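# Fold the skirt in half from side to side

## Task

Fold the skirt across its width so that one side edge rests on top of the other, within roughly three finger-widths. The folded skirt must sit entirely on the table and be reasonably flat, with the bottom half lying flat. Release the cloth at the end.

## Robot and tools

Robot: two arms, left_arm and right_arm, each with six revolute joints and a two-finger parallel gripper. In the scene frame the origin is at table height between the arm bases, +x points out over the table, +z is up, and left_arm is on the +y side (about y=+0.262 m; right_arm is near y=-0.241 m). These names do not match left and right in the images. Each arm reports its gripper position (metres, at the point between the finger pads) and orientation quaternion (wxyz) in its own base frame. The fingers point along the gripper's +z axis and close along its y axis. Reported poses can be off by a few centimetres, more when the arm is stretched far.

Row layout: every commanded row is a single list of 14 numbers covering both arms, each in [-1, 1]. The first 7 are for left_arm and the last 7 for right_arm. Within an arm the order is: shoulder (joint2), elbow (joint3), wrist roll (joint6), wrist pitch (joint4), waist (joint1), wrist yaw (joint5), then gripper opening. Result lists for joints use the same order. The six joint numbers are offsets, not poses. They are scaled so 1.0 equals 2.224 rad for shoulder, elbow and waist, and 8.485 rad for wrist roll, pitch and yaw. They count from the arm's Joint targets at the start of the action or move, not from the previous row, so repeating an offset moves the joint again. Send 0 to keep a joint where it is. The opening is absolute: +1 fully open, -1 closed. Sending 0 there is a real command, so resend the current value to leave a gripper alone. Stated joint ranges (rad): waist -2.618 to 3.054, shoulder 0.000 to 3.142, elbow 0.000 to 3.142, wrist pitch -1.571 to 1.571, wrist yaw -1.571 to 1.571, wrist roll -2.094 to 2.094. The true ends can differ by up to 0.059 rad. An action that asks for more than 0.059 rad beyond a range end is rejected for both arms, and the whole call fails if its first action does.

Tools:
execute_actions(actions, cameras): actions is a list of actions; each action is up to 15 rows, one per 1/30 s step, and a short action repeats its last row until 15 steps. Each action lasts 0.5 s. An empty list returns the state plus all camera images; otherwise images come only when cameras names them (["all"] for all).
move(target, speed, blend, opening_speed, grip_force, blocking, cameras): drives all joints together along a smooth path. target is one 14-number row or a list of up to 15 rows; every row's offsets count from the same starting Joint targets. speed is the top joint speed in rad/s (0.01 to 12.57, default 0.5), one value or one per target. blend (rad) rounds corners between listed targets; 0 stops at each. opening_speed (0.2 or more, per second on the -1..+1 scale) ramps the gripper. grip_force is newtons per finger pad, 10 to 50, one number or one per arm; it persists, and lower force means slower closing. blocking=false returns after about 0.5 s while the motion continues. Whole list gets at most 10 s. The result line move: reports done, off_target, moving, held or fault, and limits=held if steps were withheld. Moves do not avoid obstacles or the other arm.
wait(seconds 0 to 10, cameras): lets time pass holding the last command; returns early if a running move ends.
stop(cameras): brakes a running move.
zoom_image(camera, region [x0, y0, x1, y1] in pixels, at most 504 by 504): enlarges part of the newest image from cam_high, cam_low, cam_left_wrist or cam_right_wrist (each 896x504).
read_manual(section "licences"): licence texts only.
finished_scene(scene): ends the scene, irreversibly; the fold must hold without the robot.

Result lines: Joint positions (rad, gripper opening last in metres, 0.093 when open), Joint velocities (rad/s, may read within noise), Joint targets (the base that your next offsets count from), joint torques (N m, including arm weight, noisy, some wrap at ±28), grip_measured (gripper motor on the -1..+1 scale; pads meet near -0.94, and each millimetre of object width adds about 0.0208), Tool commands, and warnings such as joint sent to its limit, joint command not followed (a clearance check altered targets), MOTOR HOT (70 °C) and OVER-TEMPERATURE FAULT (85 °C, that arm folds and idles for the rest of the scene).

Motion limits: each step a joint target can lead its measured angle by at most 0.339 rad (big joints) or 2.2 rad (wrist joints), and targets that would put the gripper over 200 mm from where it is get scaled back, so large moves need several actions. Friction and gear play can leave joints short; small turns may not happen. If an arm is pushing against something, command its targets back past its measured positions to stop pressing.

Cloth gripping: close to -1 to pinch fabric and keep sending that value while holding; open well above the grip reading to release. Fingertips are about 1 cm beyond the reported point, so lower gently to the table.

Avoid: cloth ending up off the table or falling, releasing the cloth while it is moving, fast impacts or hard presses on the table, any contact between the two arms or one gripper closing on the other's fingers, and long stretched or straining holds that heat motors. Thinking time lets the scene run on.

Each tool is called as name(argument=value, ...), one argument or row to a line, values as JSON.

## Session

execute_actions(
  actions=[],
)

Scene clock: 0.00 s.
left_arm: end_effector_position=(+0.3851, +0.0335, +0.0772) grip_measured=+1.000 end_effector_quat_wxyz=(+0.559, -0.077, +0.826, +0.016) | right_arm: end_effector_position=(+0.3884, -0.0147, +0.0709) grip_measured=+1.000 end_effector_quat_wxyz=(+0.554, +0.050, +0.831, -0.009)
Joint names: [shoulder, elbow, wrist roll, wrist pitch, waist, wrist yaw]
Joint positions: left_arm=[1.575 0.357 -0.087 0.834 0.063 -0.055 0.093] | right_arm=[1.609 0.363 0.068 0.849 -0.012 0.06 0.093]
Joint velocities: within noise
Joint torques (N m): no reading
Heat: left arm: 34 °C; right arm: 32 °C.
Joint targets: left_arm=[1.564 0.369 -0.082 0.834 0.062 -0.061] | right_arm=[1.597 0.376 0.063 0.853 -0.012 0.066]
Tool commands: left_gripper/opening=+1.0 right_gripper/opening=+1.0

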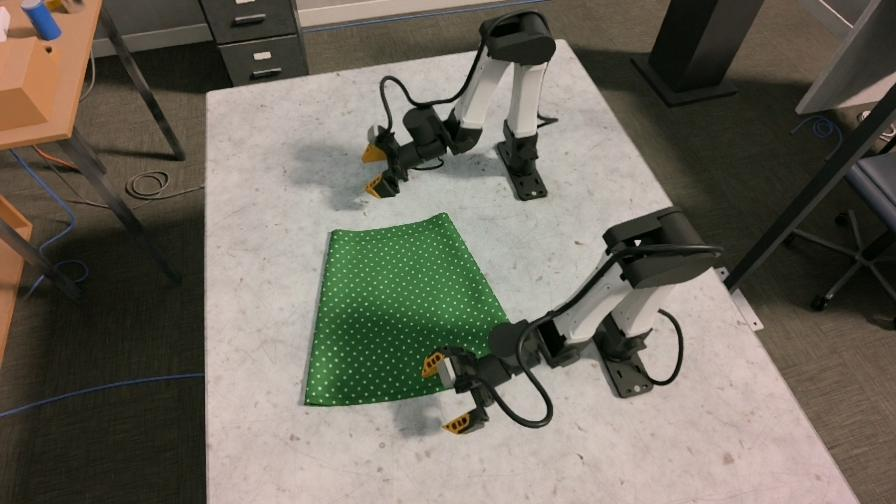

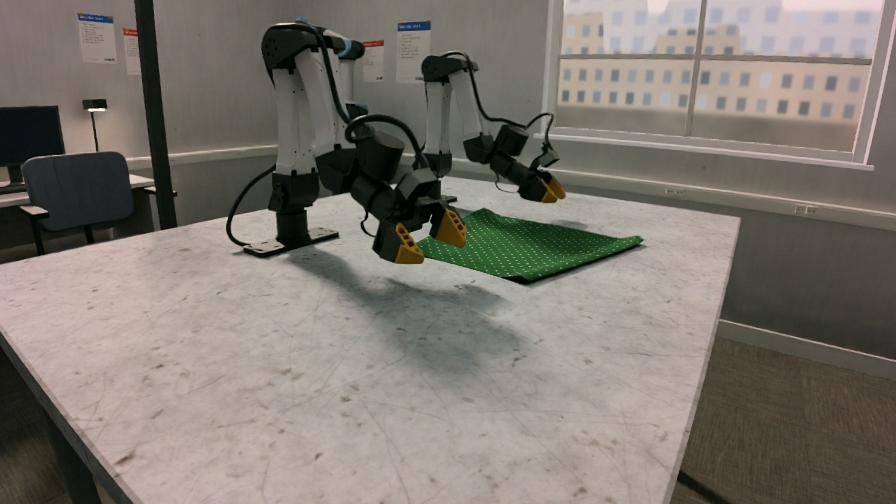

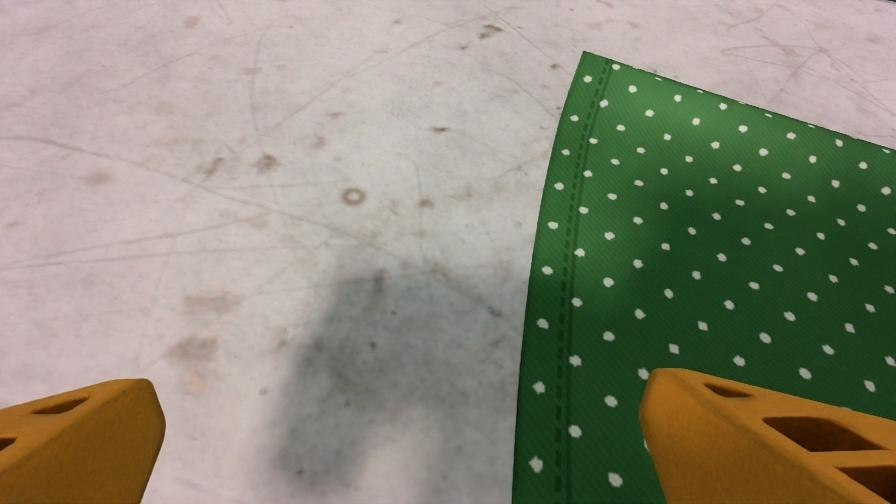

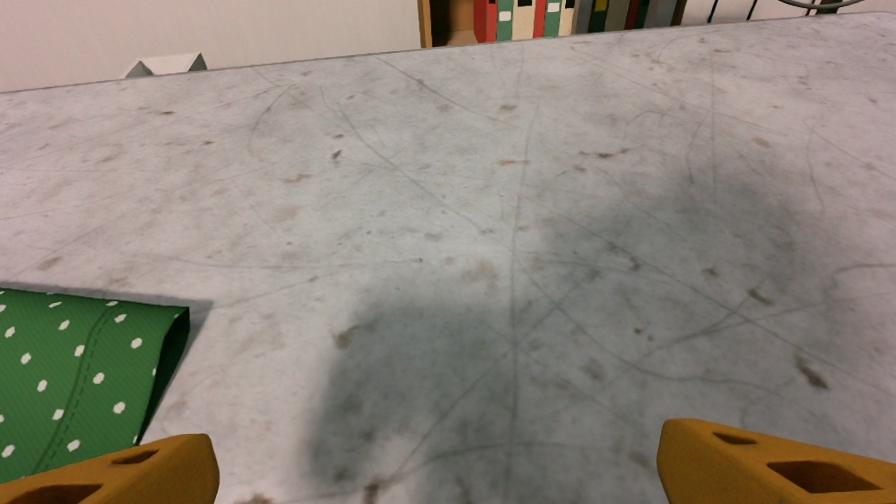

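move(
  target=[0.1815, 0.8188, 0.0097, -0.2581, -0.0279, 0.0072, 1, 0.1666, 0.8156, -0.0074, -0.2603, 0.0054, -0.0078, 1],
  speed=1.2,
  cameras=["all"],
)

Scene clock: 93.90 s.
left_arm: end_effector_position=(+0.4536, +0.0078, +0.2470) grip_measured=+1.000 end_effector_quat_wxyz=(+0.224, -0.017, +0.974, +0.004) | right_arm: end_effector_position=(+0.4515, -0.0062, +0.2468) grip_measured=+1.000 end_effector_quat_wxyz=(+0.221, +0.014, +0.975, -0.002)
Joint names: [shoulder, elbow, wrist roll, wrist pitch, waist, wrist yaw]
Joint positions: left_arm=[1.956 2.153 -0.018 -1.315 0.014 -0.009 0.093] | right_arm=[1.954 2.152 0.016 -1.323 -0.012 0.004 0.093]
Joint torques (N m): left_arm=[-7.01 9.83 0.14 1.02 -0.13 0.01] | right_arm=[-7.36 7.87 -0.05 0.88 0.47 -0.18]
Heat: left arm: 46 °C; right arm: 47 °C.
Joint targets: left_arm=[1.968 2.190 0.000 -1.356 0.000 0.000] | right_arm=[1.967 2.190 0.000 -1.356 0.000 -0.001]
move: off_target (left_arm, right_arm); left_arm: the wrist pitch is farthest, 0.041 rad from its target; right_arm: the elbow is farthest, 0.038 rad from its target

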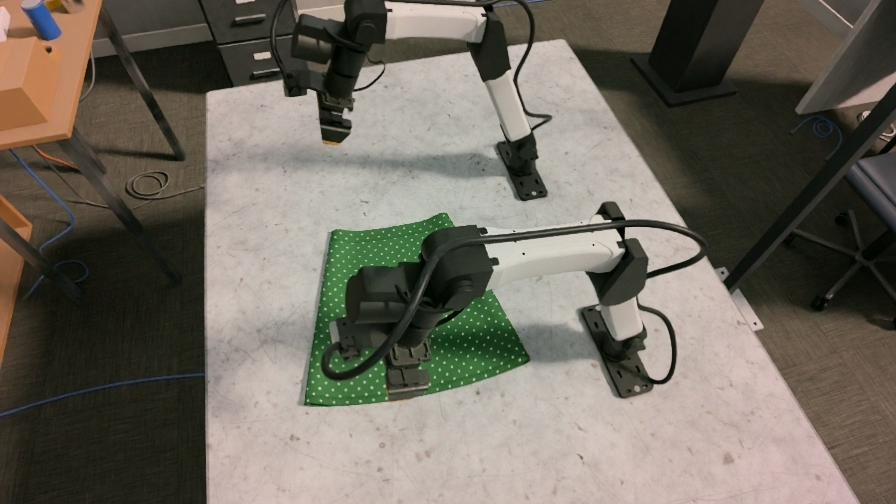

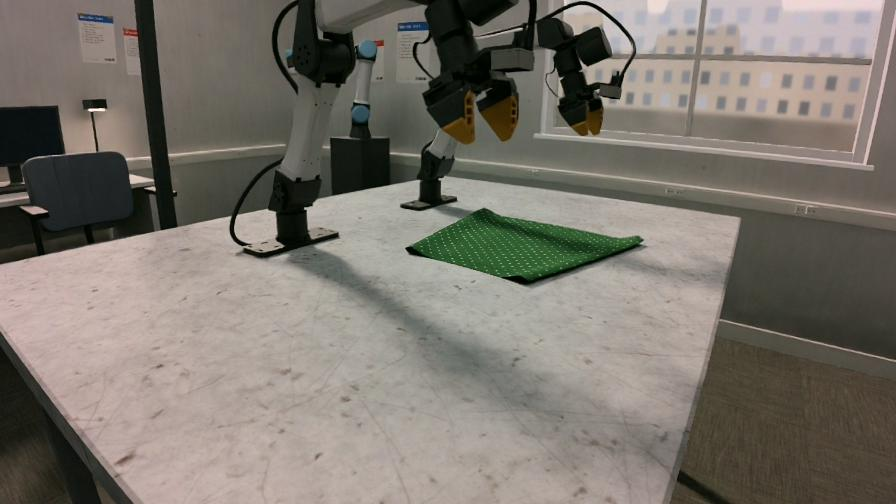

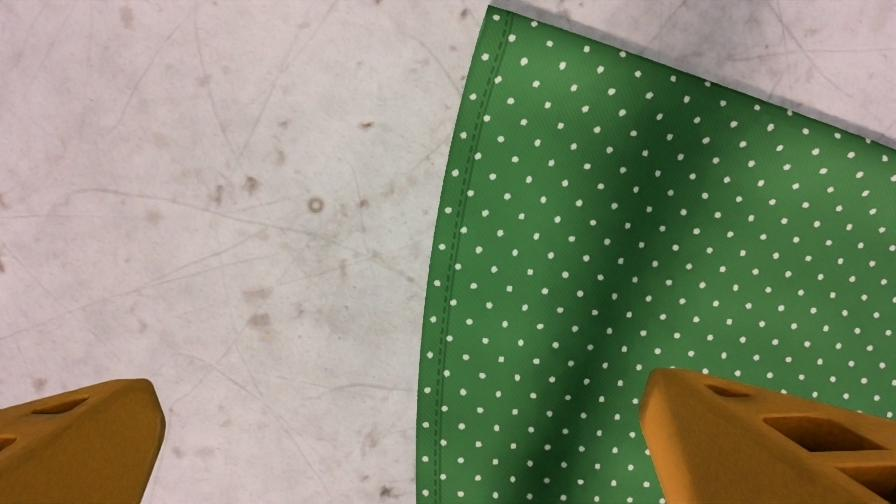

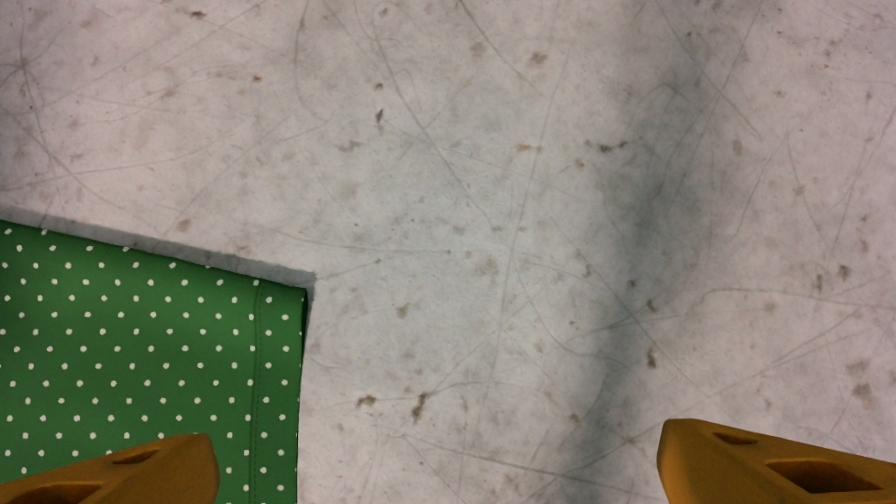

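move(
  target=[-0.3611, -0.5647, 0.1358, 0.0225, -0.1344, 0, 1, -0.2338, -0.4726, -0.1532, 0.0316, 0.1999, 0, 1],
  speed=1.2,
  cameras=["all"],
)

Scene clock: 170.33 s.
left_arm: end_effector_position=(+0.1966, -0.0580, +0.1183) grip_measured=+1.000 end_effector_quat_wxyz=(+0.057, +0.654, +0.753, +0.033) | right_arm: end_effector_position=(+0.2516, +0.1182, +0.1146) grip_measured=+1.000 end_effector_quat_wxyz=(-0.056, +0.763, -0.644, +0.032)
Joint names: [shoulder, elbow, wrist roll, wrist pitch, waist, wrist yaw]
Joint positions: left_arm=[1.186 0.947 1.132 -1.2 -0.299 -0.015 0.093] | right_arm=[1.478 1.153 -1.294 -1.117 0.446 0.012 0.093]
Joint torques (N m): left_arm=[-3.55 4.92 0.12 1.07 -0.06 0.03] | right_arm=[-7.2 3.75 -0.02 0.79 0.14 -0.2]
Heat: left arm: 46 °C; right arm: 47 °C.
Joint targets: left_arm=[1.164 0.934 1.152 -1.165 -0.299 0.000] | right_arm=[1.447 1.139 -1.300 -1.088 0.445 -0.001]
move: done

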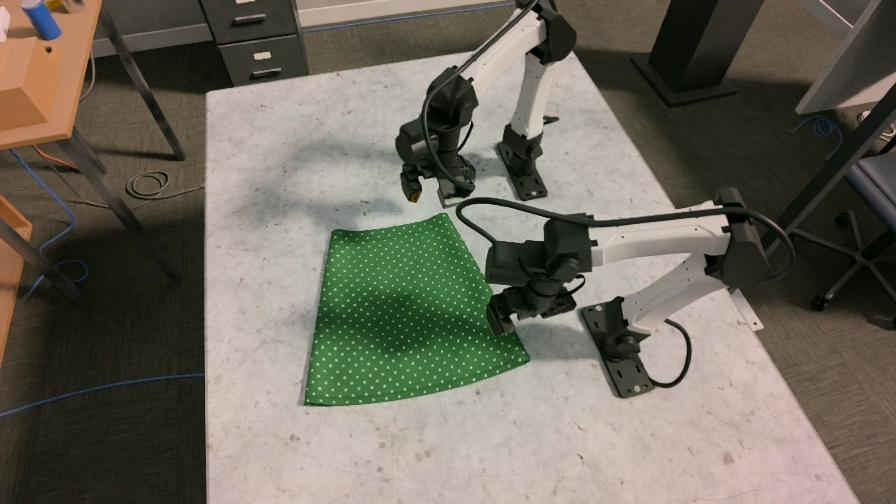

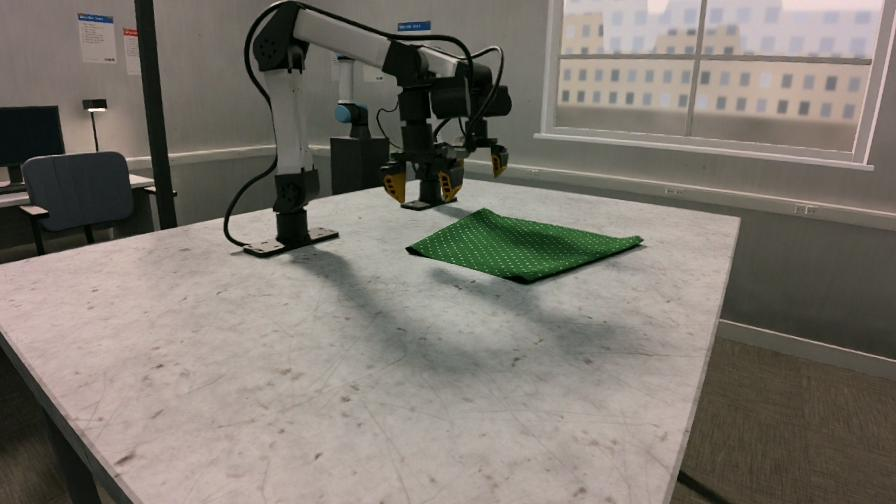

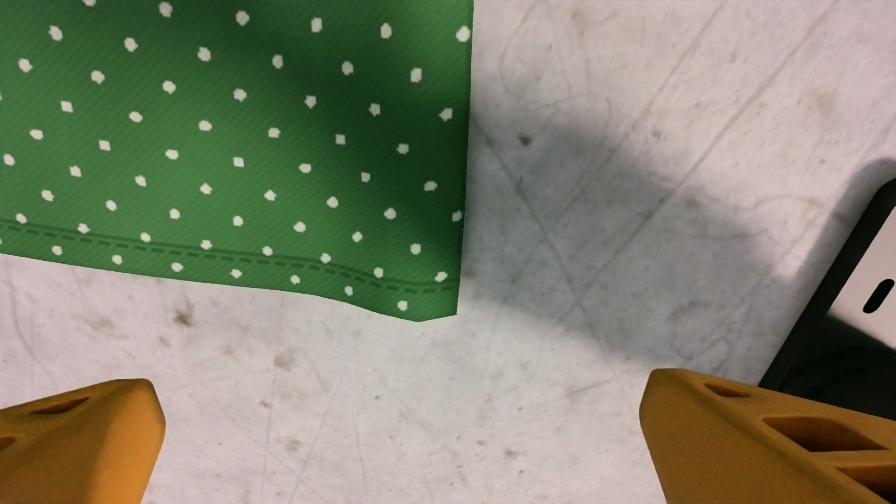

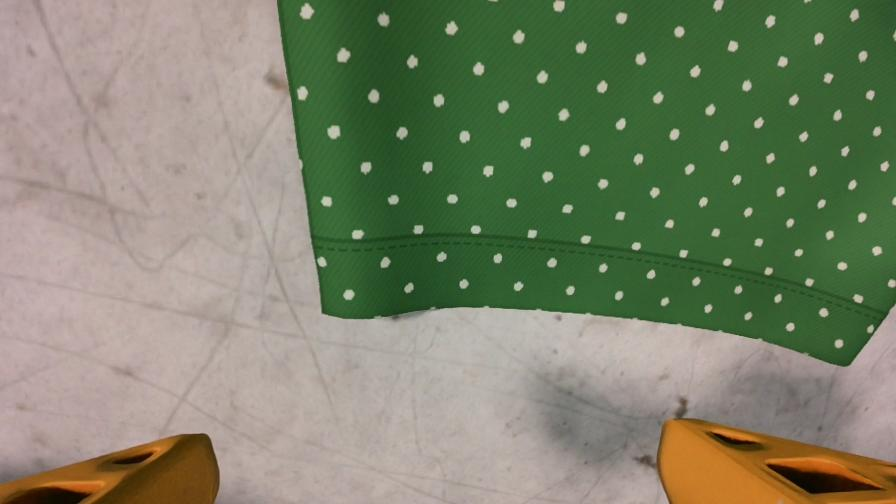

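move(
  target=[0.0229, -0.1097, 0.0070, 0.0305, 0.0254, 0, 0.3, -0.0153, -0.1286, 0.0108, 0.0256, 0.0157, 0, 0.3],
  speed=0.8,
  cameras=["all"],
)

Scene clock: 227.23 s.
left_arm: end_effector_position=(+0.1928, -0.0479, +0.0518) grip_measured=+0.303 end_effector_quat_wxyz=(+0.048, +0.661, +0.748, +0.033) | right_arm: end_effector_position=(+0.2210, +0.1090, +0.0503) grip_measured=+0.301 end_effector_quat_wxyz=(-0.041, +0.747, -0.663, +0.023)
Joint names: [shoulder, elbow, wrist roll, wrist pitch, waist, wrist yaw]
Joint positions: left_arm=[1.215 0.7 1.192 -0.941 -0.256 -0.015 0.06] | right_arm=[1.441 0.863 -1.225 -0.9 0.466 0.012 0.06]
Joint torques (N m): left_arm=[-1.8 4.86 0.12 1.04 1.32 0.03] | right_arm=[-6.32 3.74 0.21 0.71 0.5 -0.19]
Heat: left arm: 40 °C; right arm: 39 °C.
Joint targets: left_arm=[1.215 0.690 1.212 -0.906 -0.242 0.000] | right_arm=[1.413 0.853 -1.208 -0.870 0.480 -0.001]
move: done

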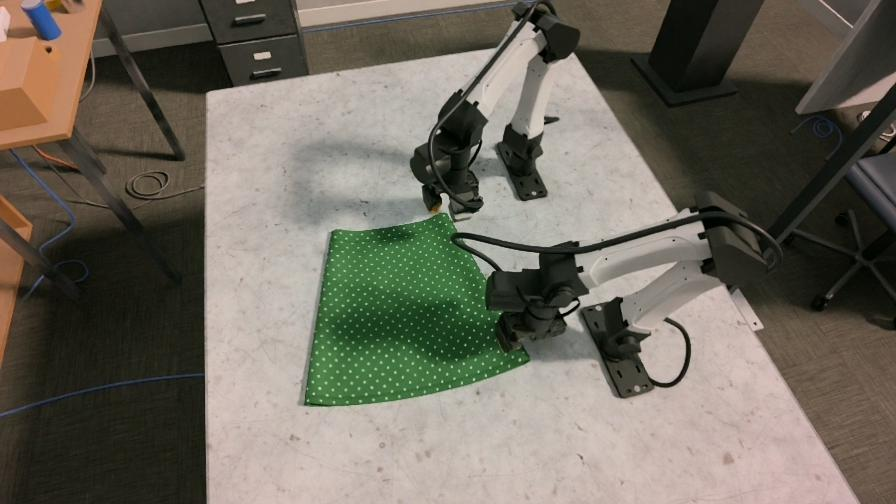

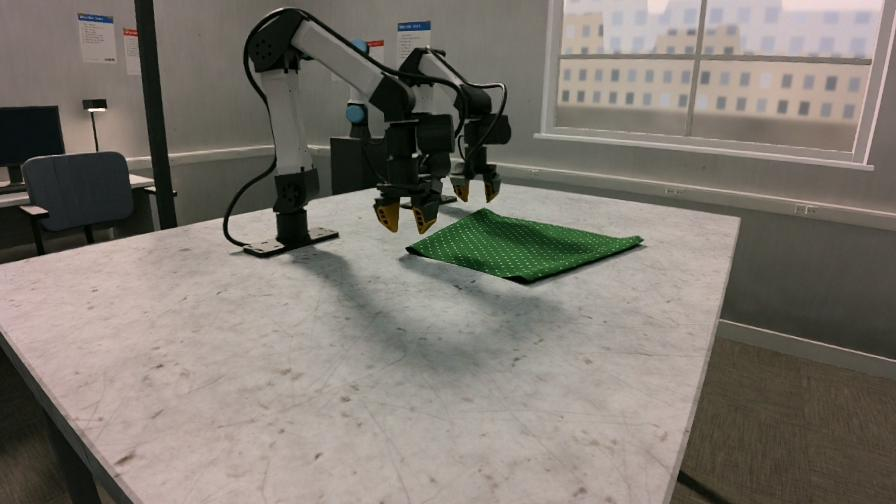

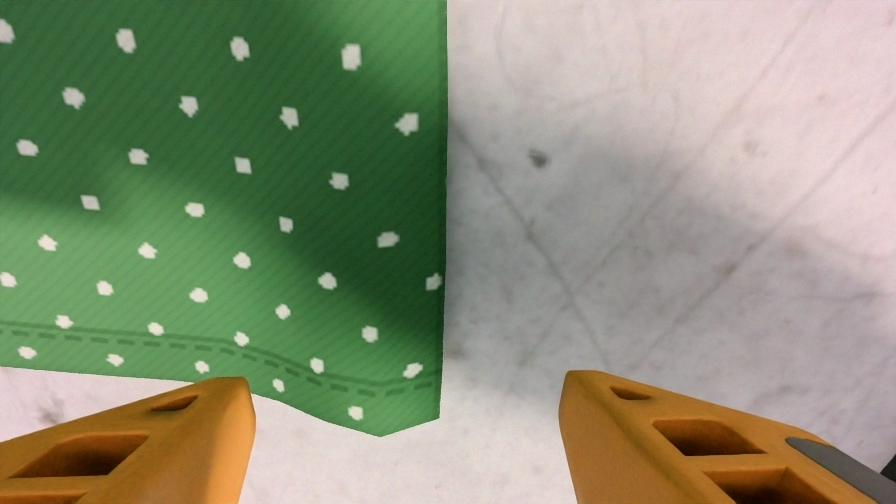

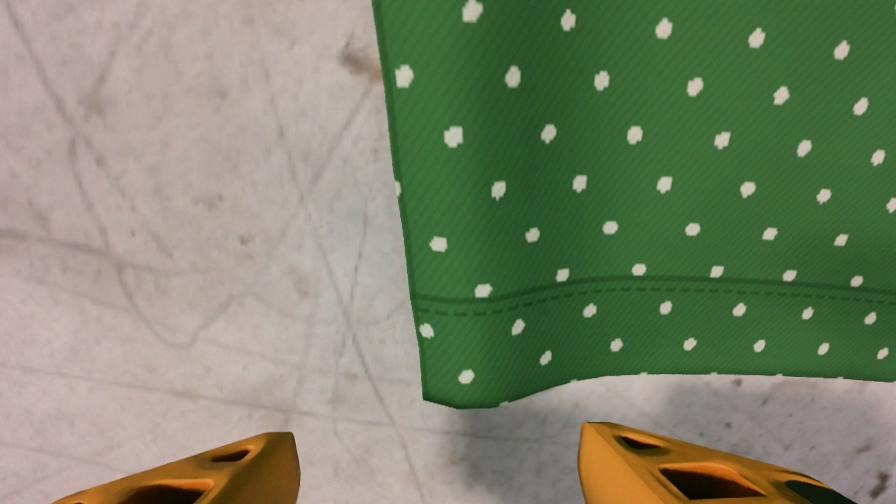

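move(
  target=[0.0130, -0.0490, 0.0079, 0.0163, 0.0306, 0, 0.3, 0.0245, -0.0417, 0, 0.0172, 0, 0, 0.3],
  speed=0.5,
  cameras=["cam_left_wrist","cam_right_wrist","cam_low"],
)

Scene clock: 248.80 s.
left_arm: end_effector_position=(+0.1918, -0.0341, +0.0223) grip_measured=+0.303 end_effector_quat_wxyz=(+0.047, +0.661, +0.748, +0.036) | right_arm: end_effector_position=(+0.2233, +0.1102, +0.0258) grip_measured=+0.301 end_effector_quat_wxyz=(-0.056, +0.747, -0.662, +0.029)
Joint names: [shoulder, elbow, wrist roll, wrist pitch, waist, wrist yaw]
Joint positions: left_arm=[1.242 0.593 1.26 -0.803 -0.189 -0.015 0.06] | right_arm=[1.463 0.773 -1.225 -0.755 0.466 0.012 0.06]
Joint torques (N m): left_arm=[-1.66 4.53 0.12 1.03 1.26 0.03] | right_arm=[-3.52 3.48 0.21 0.82 0.42 -0.2]
Heat: left arm: 39 °C; right arm: 37 °C.
Joint targets: left_arm=[1.244 0.581 1.279 -0.768 -0.174 0.000] | right_arm=[1.468 0.760 -1.208 -0.724 0.480 -0.001]
move: done
Images, in order (width x height): cam_low 896x504, cam_left_wrist 896x504, cam_right_wrist 896x504.

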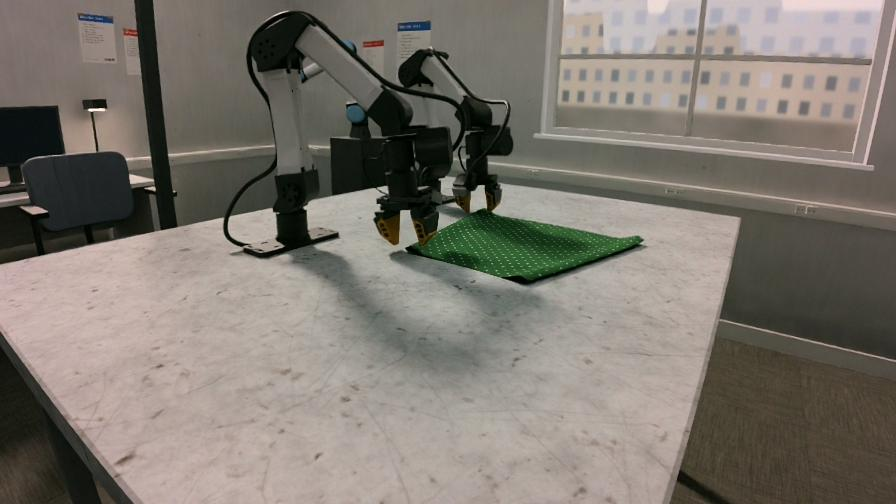

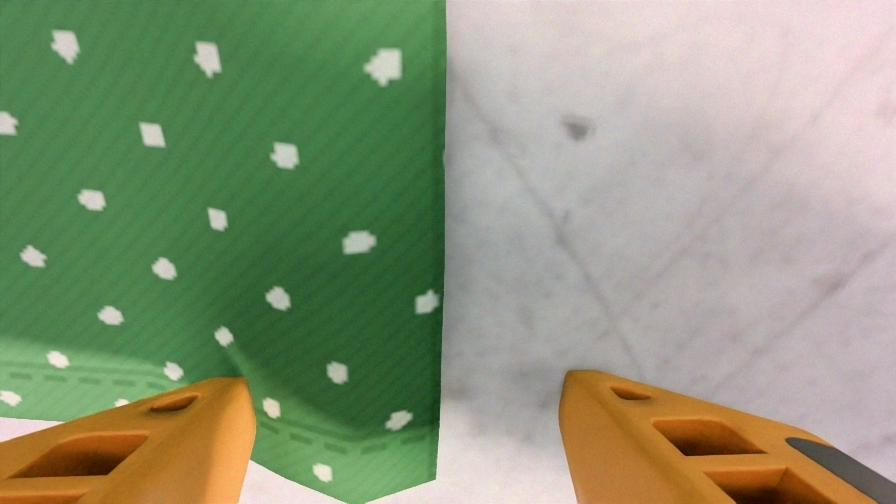

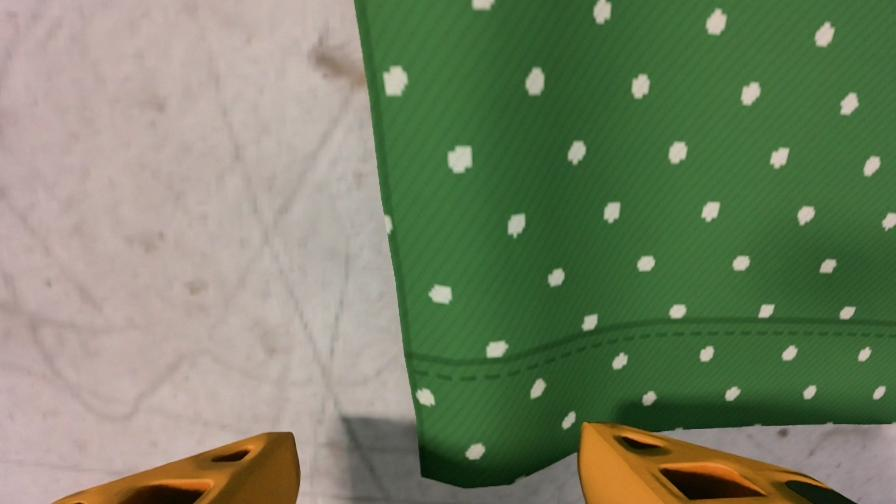

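move(
  target=[0.0124, -0.0160, 0, 0.0074, 0, 0, -0.19, 0.0164, -0.0188, 0, 0.0093, 0, 0, -0.19],
  speed=0.15,
  cameras=["cam_left_wrist","cam_right_wrist","cam_low"],
)

Scene clock: 268.20 s.
left_arm: end_effector_position=(+0.1908, -0.0339, +0.0165) grip_measured=-0.187 end_effector_quat_wxyz=(+0.045, +0.663, +0.746, +0.035) | right_arm: end_effector_position=(+0.2217, +0.1094, +0.0145) grip_measured=-0.189 end_effector_quat_wxyz=(-0.052, +0.747, -0.662, +0.027)
Joint names: [shoulder, elbow, wrist roll, wrist pitch, waist, wrist yaw]
Joint positions: left_arm=[1.255 0.576 1.266 -0.778 -0.189 -0.015 0.036] | right_arm=[1.486 0.744 -1.225 -0.711 0.466 0.012 0.036]
Joint torques (N m): left_arm=[-0.42 2.63 0.12 1.41 1.24 0.02] | right_arm=[-2.45 2.37 0.21 1.13 0.46 -0.18]
Heat: left arm: 37 °C; right arm: 37 °C.
Joint targets: left_arm=[1.272 0.545 1.279 -0.705 -0.174 0.000] | right_arm=[1.504 0.718 -1.208 -0.646 0.480 -0.001]
move: off_target (left_arm, right_arm); left_arm: the wrist pitch is farthest, 0.073 rad from its target; right_arm: the wrist pitch is farthest, 0.066 rad from its target
Images, in order (width x height): cam_low 896x504, cam_left_wrist 896x504, cam_right_wrist 896x504.

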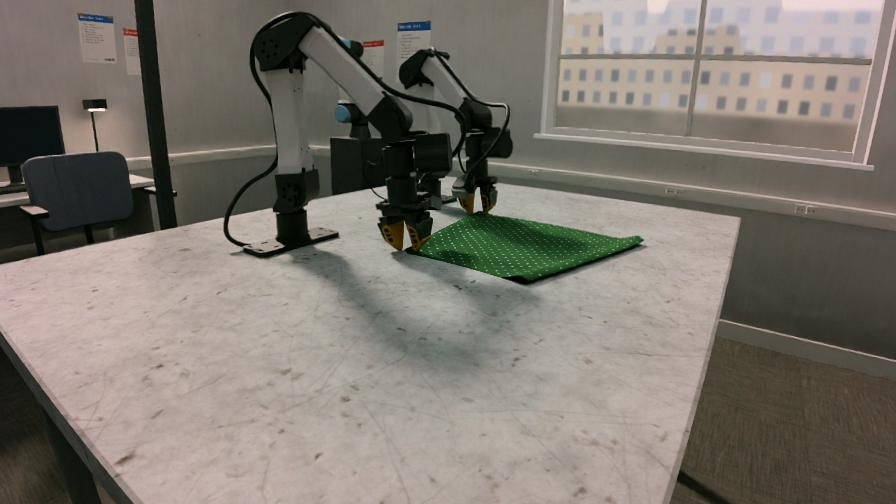

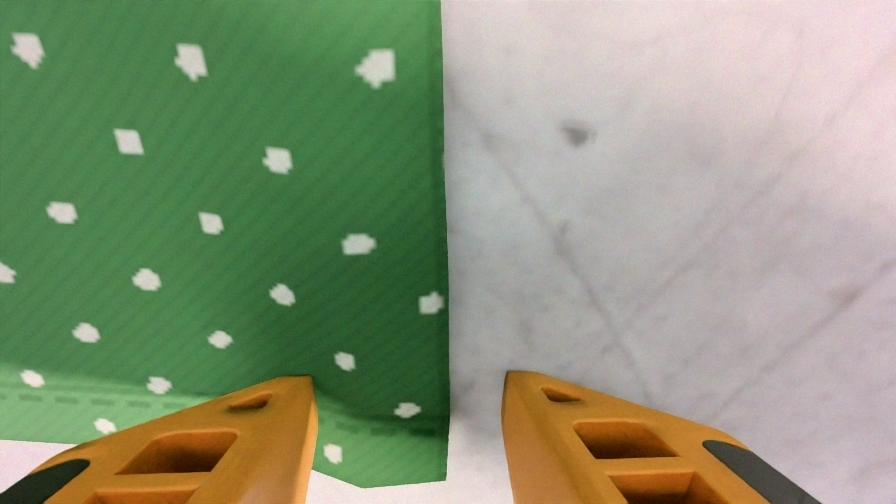

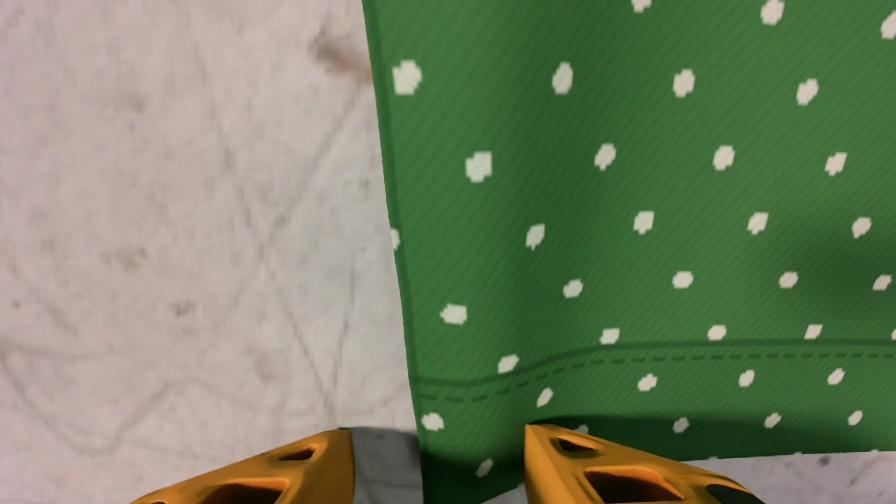

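move(
  target=[0, 0, 0, 0, 0, 0, -1, 0, 0, 0, 0, 0, 0, -1],
  opening_speed=0.5,
  cameras=["cam_left_wrist","cam_right_wrist","cam_low"],
)

Scene clock: 274.73 s.
left_arm: end_effector_position=(+0.1835, -0.0356, +0.0148) grip_measured=-0.986 end_effector_quat_wxyz=(+0.038, +0.664, +0.747, +0.021) | right_arm: end_effector_position=(+0.2068, +0.1081, +0.0122) grip_measured=-0.976 end_effector_quat_wxyz=(-0.029, +0.750, -0.661, +0.010)
Joint names: [shoulder, elbow, wrist roll, wrist pitch, waist, wrist yaw]
Joint positions: left_arm=[1.255 0.571 1.264 -0.8 -0.189 0.004 0] | right_arm=[1.486 0.739 -1.216 -0.761 0.48 -0.002 0]
Joint torques (N m): left_arm=[-0.38 2.91 0.12 1.59 1.25 -0.03] | right_arm=[-2.35 2.56 0.19 1.49 0.4 -0.17]
Heat: left arm: 37 °C; right arm: 37 °C.
Joint targets: left_arm=[1.272 0.545 1.279 -0.705 -0.174 0.000] | right_arm=[1.504 0.718 -1.208 -0.646 0.480 -0.001]
move: off_target (left_arm, right_arm); left_arm: the wrist pitch is farthest, 0.095 rad from its target; right_arm: the wrist pitch is farthest, 0.115 rad from its target
Images, in order (width x height): cam_low 896x504, cam_left_wrist 896x504, cam_right_wrist 896x504.

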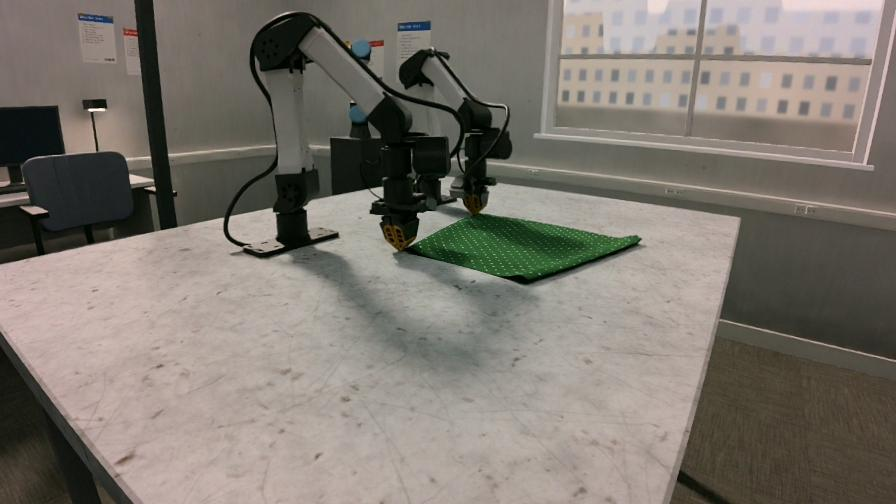

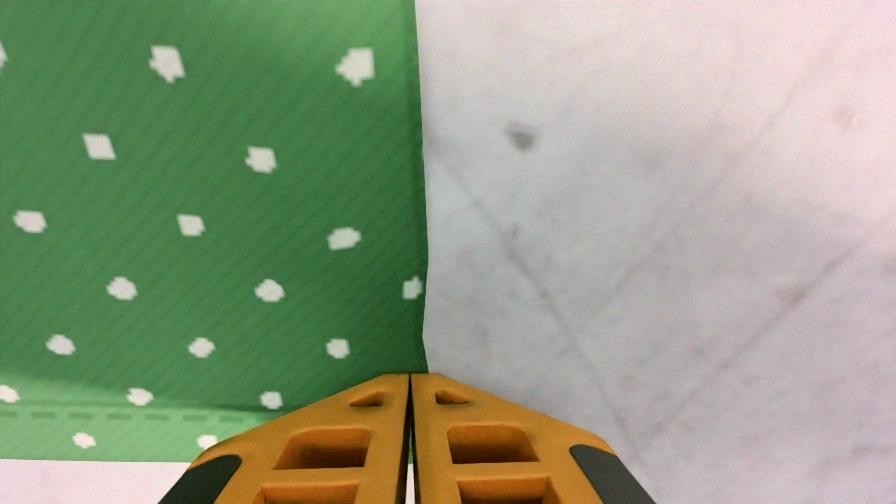

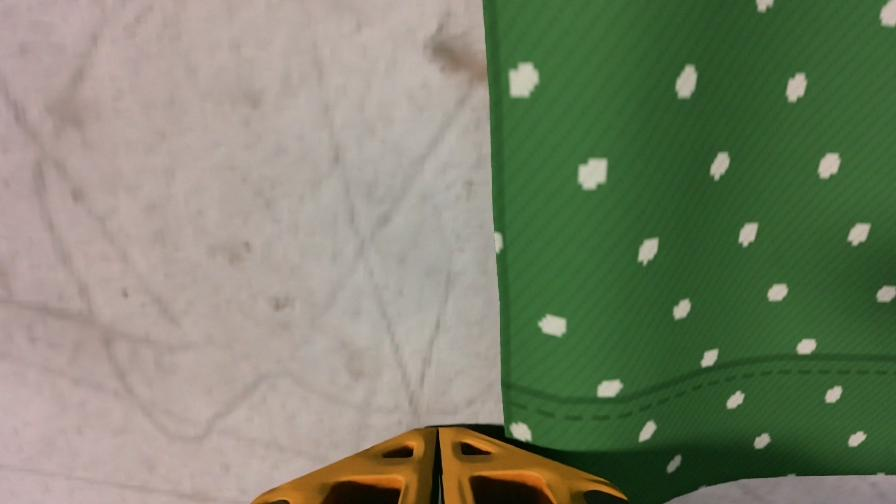

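move(
  target=[-0.0355, 0.0589, 0, -0.0246, 0, 0, -1, -0.0410, 0.0607, 0, -0.0265, 0, 0, -1],
  cameras=["cam_left_wrist","cam_right_wrist","cam_low","cam_high"],
)

Scene clock: 282.90 s.
left_arm: end_effector_position=(+0.1895, -0.0346, +0.0381) grip_measured=-0.986 end_effector_quat_wxyz=(+0.046, +0.662, +0.747, +0.031) | right_arm: end_effector_position=(+0.2176, +0.1109, +0.0417) grip_measured=-0.976 end_effector_quat_wxyz=(-0.046, +0.751, -0.659, +0.024)
Joint names: [shoulder, elbow, wrist roll, wrist pitch, waist, wrist yaw]
Joint positions: left_arm=[1.212 0.642 1.264 -0.89 -0.187 -0.007 0] | right_arm=[1.435 0.82 -1.223 -0.852 0.479 0.01 0]
Joint torques (N m): left_arm=[-3.17 9.07 0.12 0.44 1.25 -0.04] | right_arm=[-5.86 7.12 0.19 0.31 0.38 -0.17]
Heat: left arm: 37 °C; right arm: 38 °C.
Joint targets: left_arm=[1.193 0.676 1.279 -0.914 -0.174 0.000] | right_arm=[1.413 0.853 -1.208 -0.870 0.480 -0.001]
move: done

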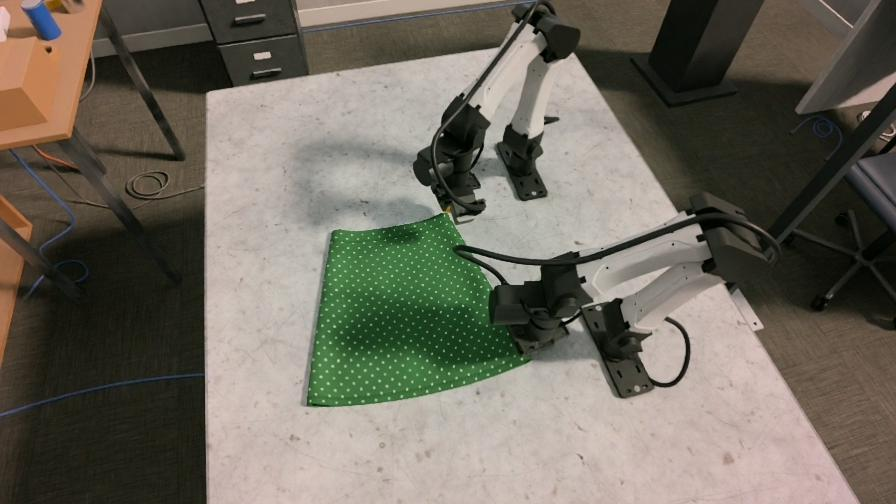

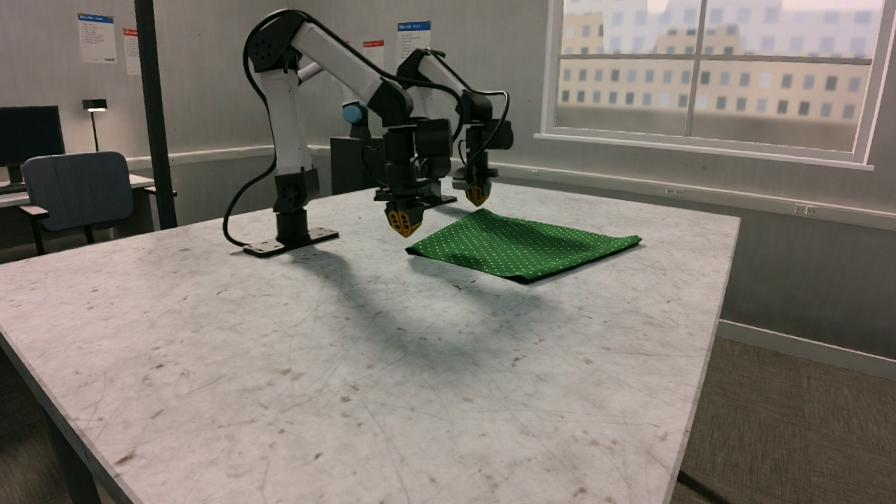

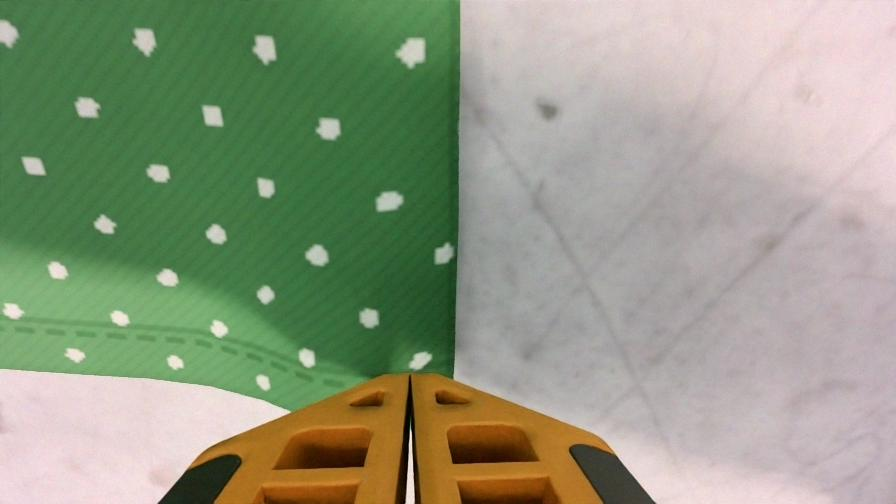

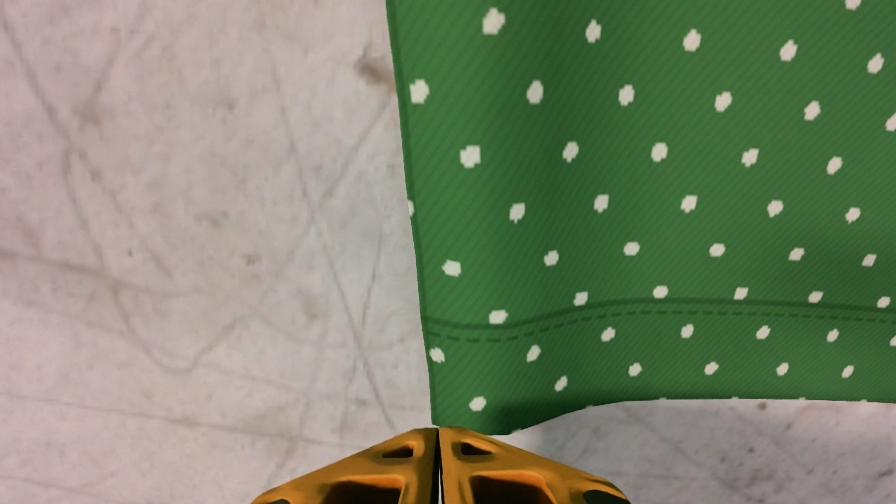

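move(
  target=[
    [0.0841, 0.0247, 0, 0.0004, 0, 0, -0.19, 0.1097, 0.0621, 0, -0.0028, 0.009, 0, -0.108],
    [0.1103, -0.0082, 0, 0.0159, 0, 0, -0.19, 0.1326, 0.0337, 0, 0.0106, 0.009, 0, -0.108],
  ],
  speed=[0.5, 0.2],
  cameras=["cam_left_wrist","cam_right_wrist"],
)

Scene clock: 339.63 s.
left_arm: end_effector_position=(+0.1938, -0.0354, +0.0147) grip_measured=-0.193 end_effector_quat_wxyz=(-0.010, +0.665, +0.747, -0.002) | right_arm: end_effector_position=(+0.2405, +0.1247, +0.0125) grip_measured=-0.109 end_effector_quat_wxyz=(+0.006, +0.752, -0.659, +0.003)
Joint names: [shoulder, elbow, wrist roll, wrist pitch, waist, wrist yaw]
Joint positions: left_arm=[1.413 0.689 1.267 -0.867 -0.187 -0.007 0.036] | right_arm=[1.69 0.951 -1.219 -0.84 0.485 0.01 0.04]
Joint torques (N m): left_arm=[-0.73 2.1 0.12 1.27 1.25 -0.04] | right_arm=[-3.89 2.4 0.19 0.81 0.53 -0.18]
Heat: left arm: 41 °C; right arm: 42 °C.
Joint targets: left_arm=[1.438 0.658 1.279 -0.779 -0.174 0.000] | right_arm=[1.708 0.928 -1.208 -0.780 0.500 -0.001]
move: off_target (left_arm, right_arm); left_arm: the wrist pitch is farthest, 0.088 rad from its target; right_arm: the wrist pitch is farthest, 0.060 rad from its target
Images, in order (width x height): cam_left_wrist 896x504, cam_right_wrist 896x504.

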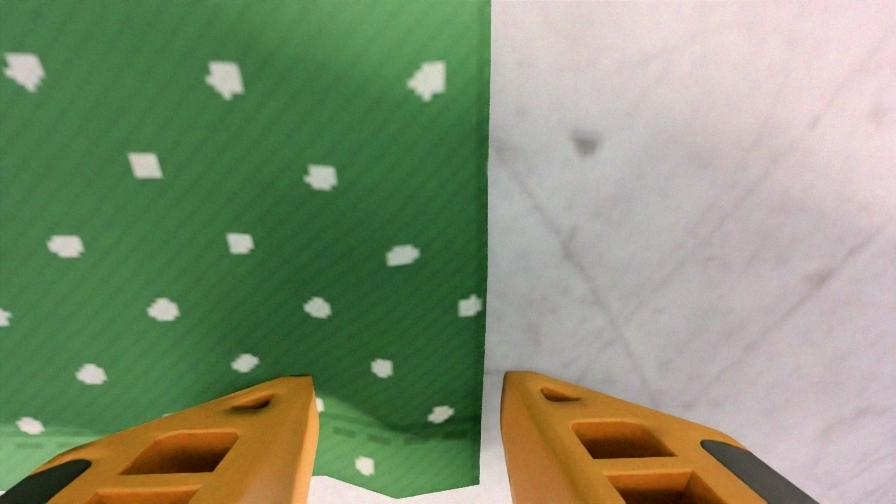

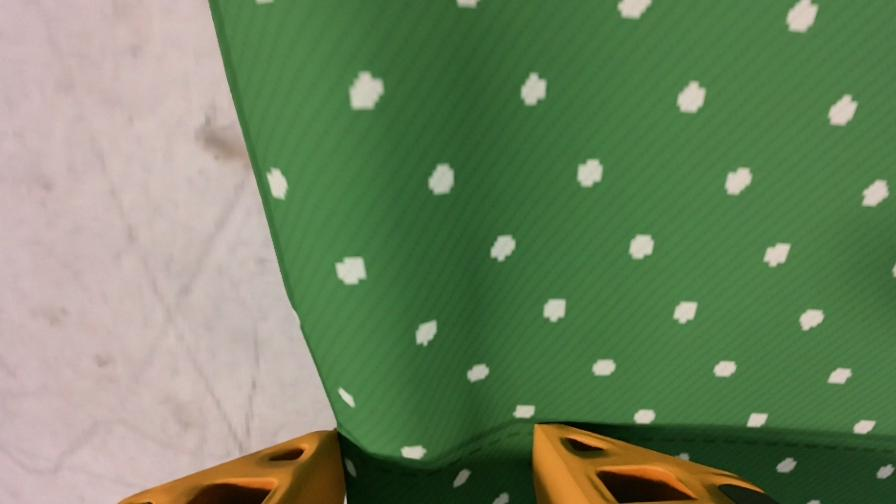

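move(
  target=[0, 0, 0, 0, 0, 0, -1, 0, 0, 0, 0, 0, 0, -1],
  opening_speed=0.5,
  cameras=["cam_left_wrist","cam_right_wrist"],
)

Scene clock: 345.30 s.
left_arm: end_effector_position=(+0.2109, -0.0334, +0.0146) grip_measured=-0.985 end_effector_quat_wxyz=(+0.016, +0.657, +0.753, +0.019) | right_arm: end_effector_position=(+0.2504, +0.1294, +0.0124) grip_measured=-0.975 end_effector_quat_wxyz=(-0.015, +0.753, -0.657, +0.013)
Joint names: [shoulder, elbow, wrist roll, wrist pitch, waist, wrist yaw]
Joint positions: left_arm=[1.414 0.689 1.266 -0.798 -0.17 -0.016 0] | right_arm=[1.69 0.949 -1.222 -0.792 0.485 0.013 0]
Joint torques (N m): left_arm=[-0.96 2.33 0.12 0.72 0.91 0.04] | right_arm=[-4 2.5 0.18 0.46 0.53 -0.21]
Heat: left arm: 40 °C; right arm: 41 °C.
Joint targets: left_arm=[1.438 0.658 1.279 -0.779 -0.174 0.000] | right_arm=[1.708 0.928 -1.208 -0.780 0.500 -0.001]
move: done
Images, in order (width x height): cam_left_wrist 896x504, cam_right_wrist 896x504.

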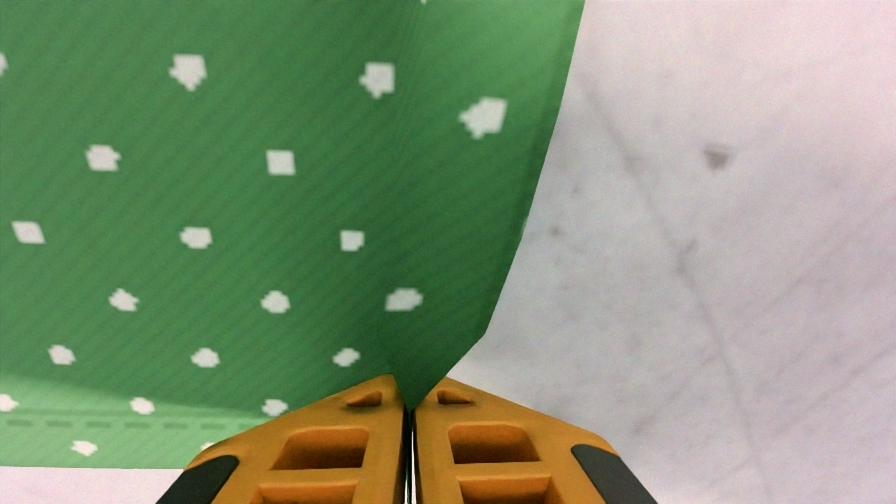

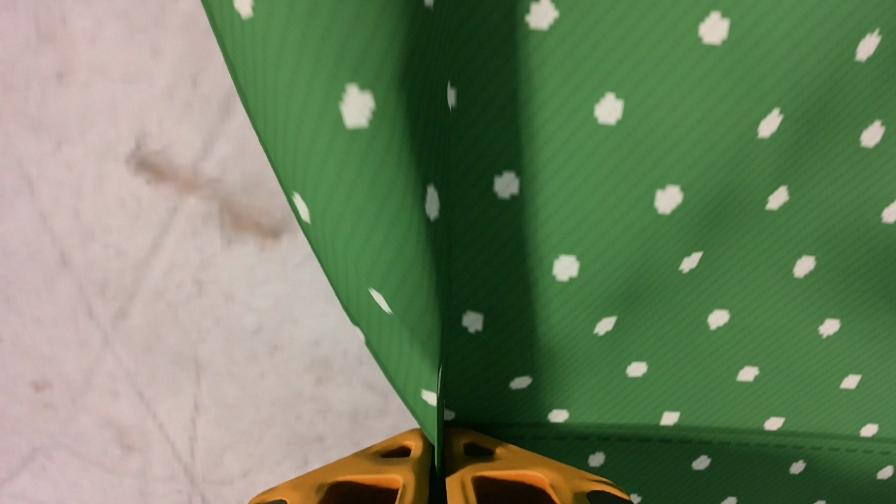

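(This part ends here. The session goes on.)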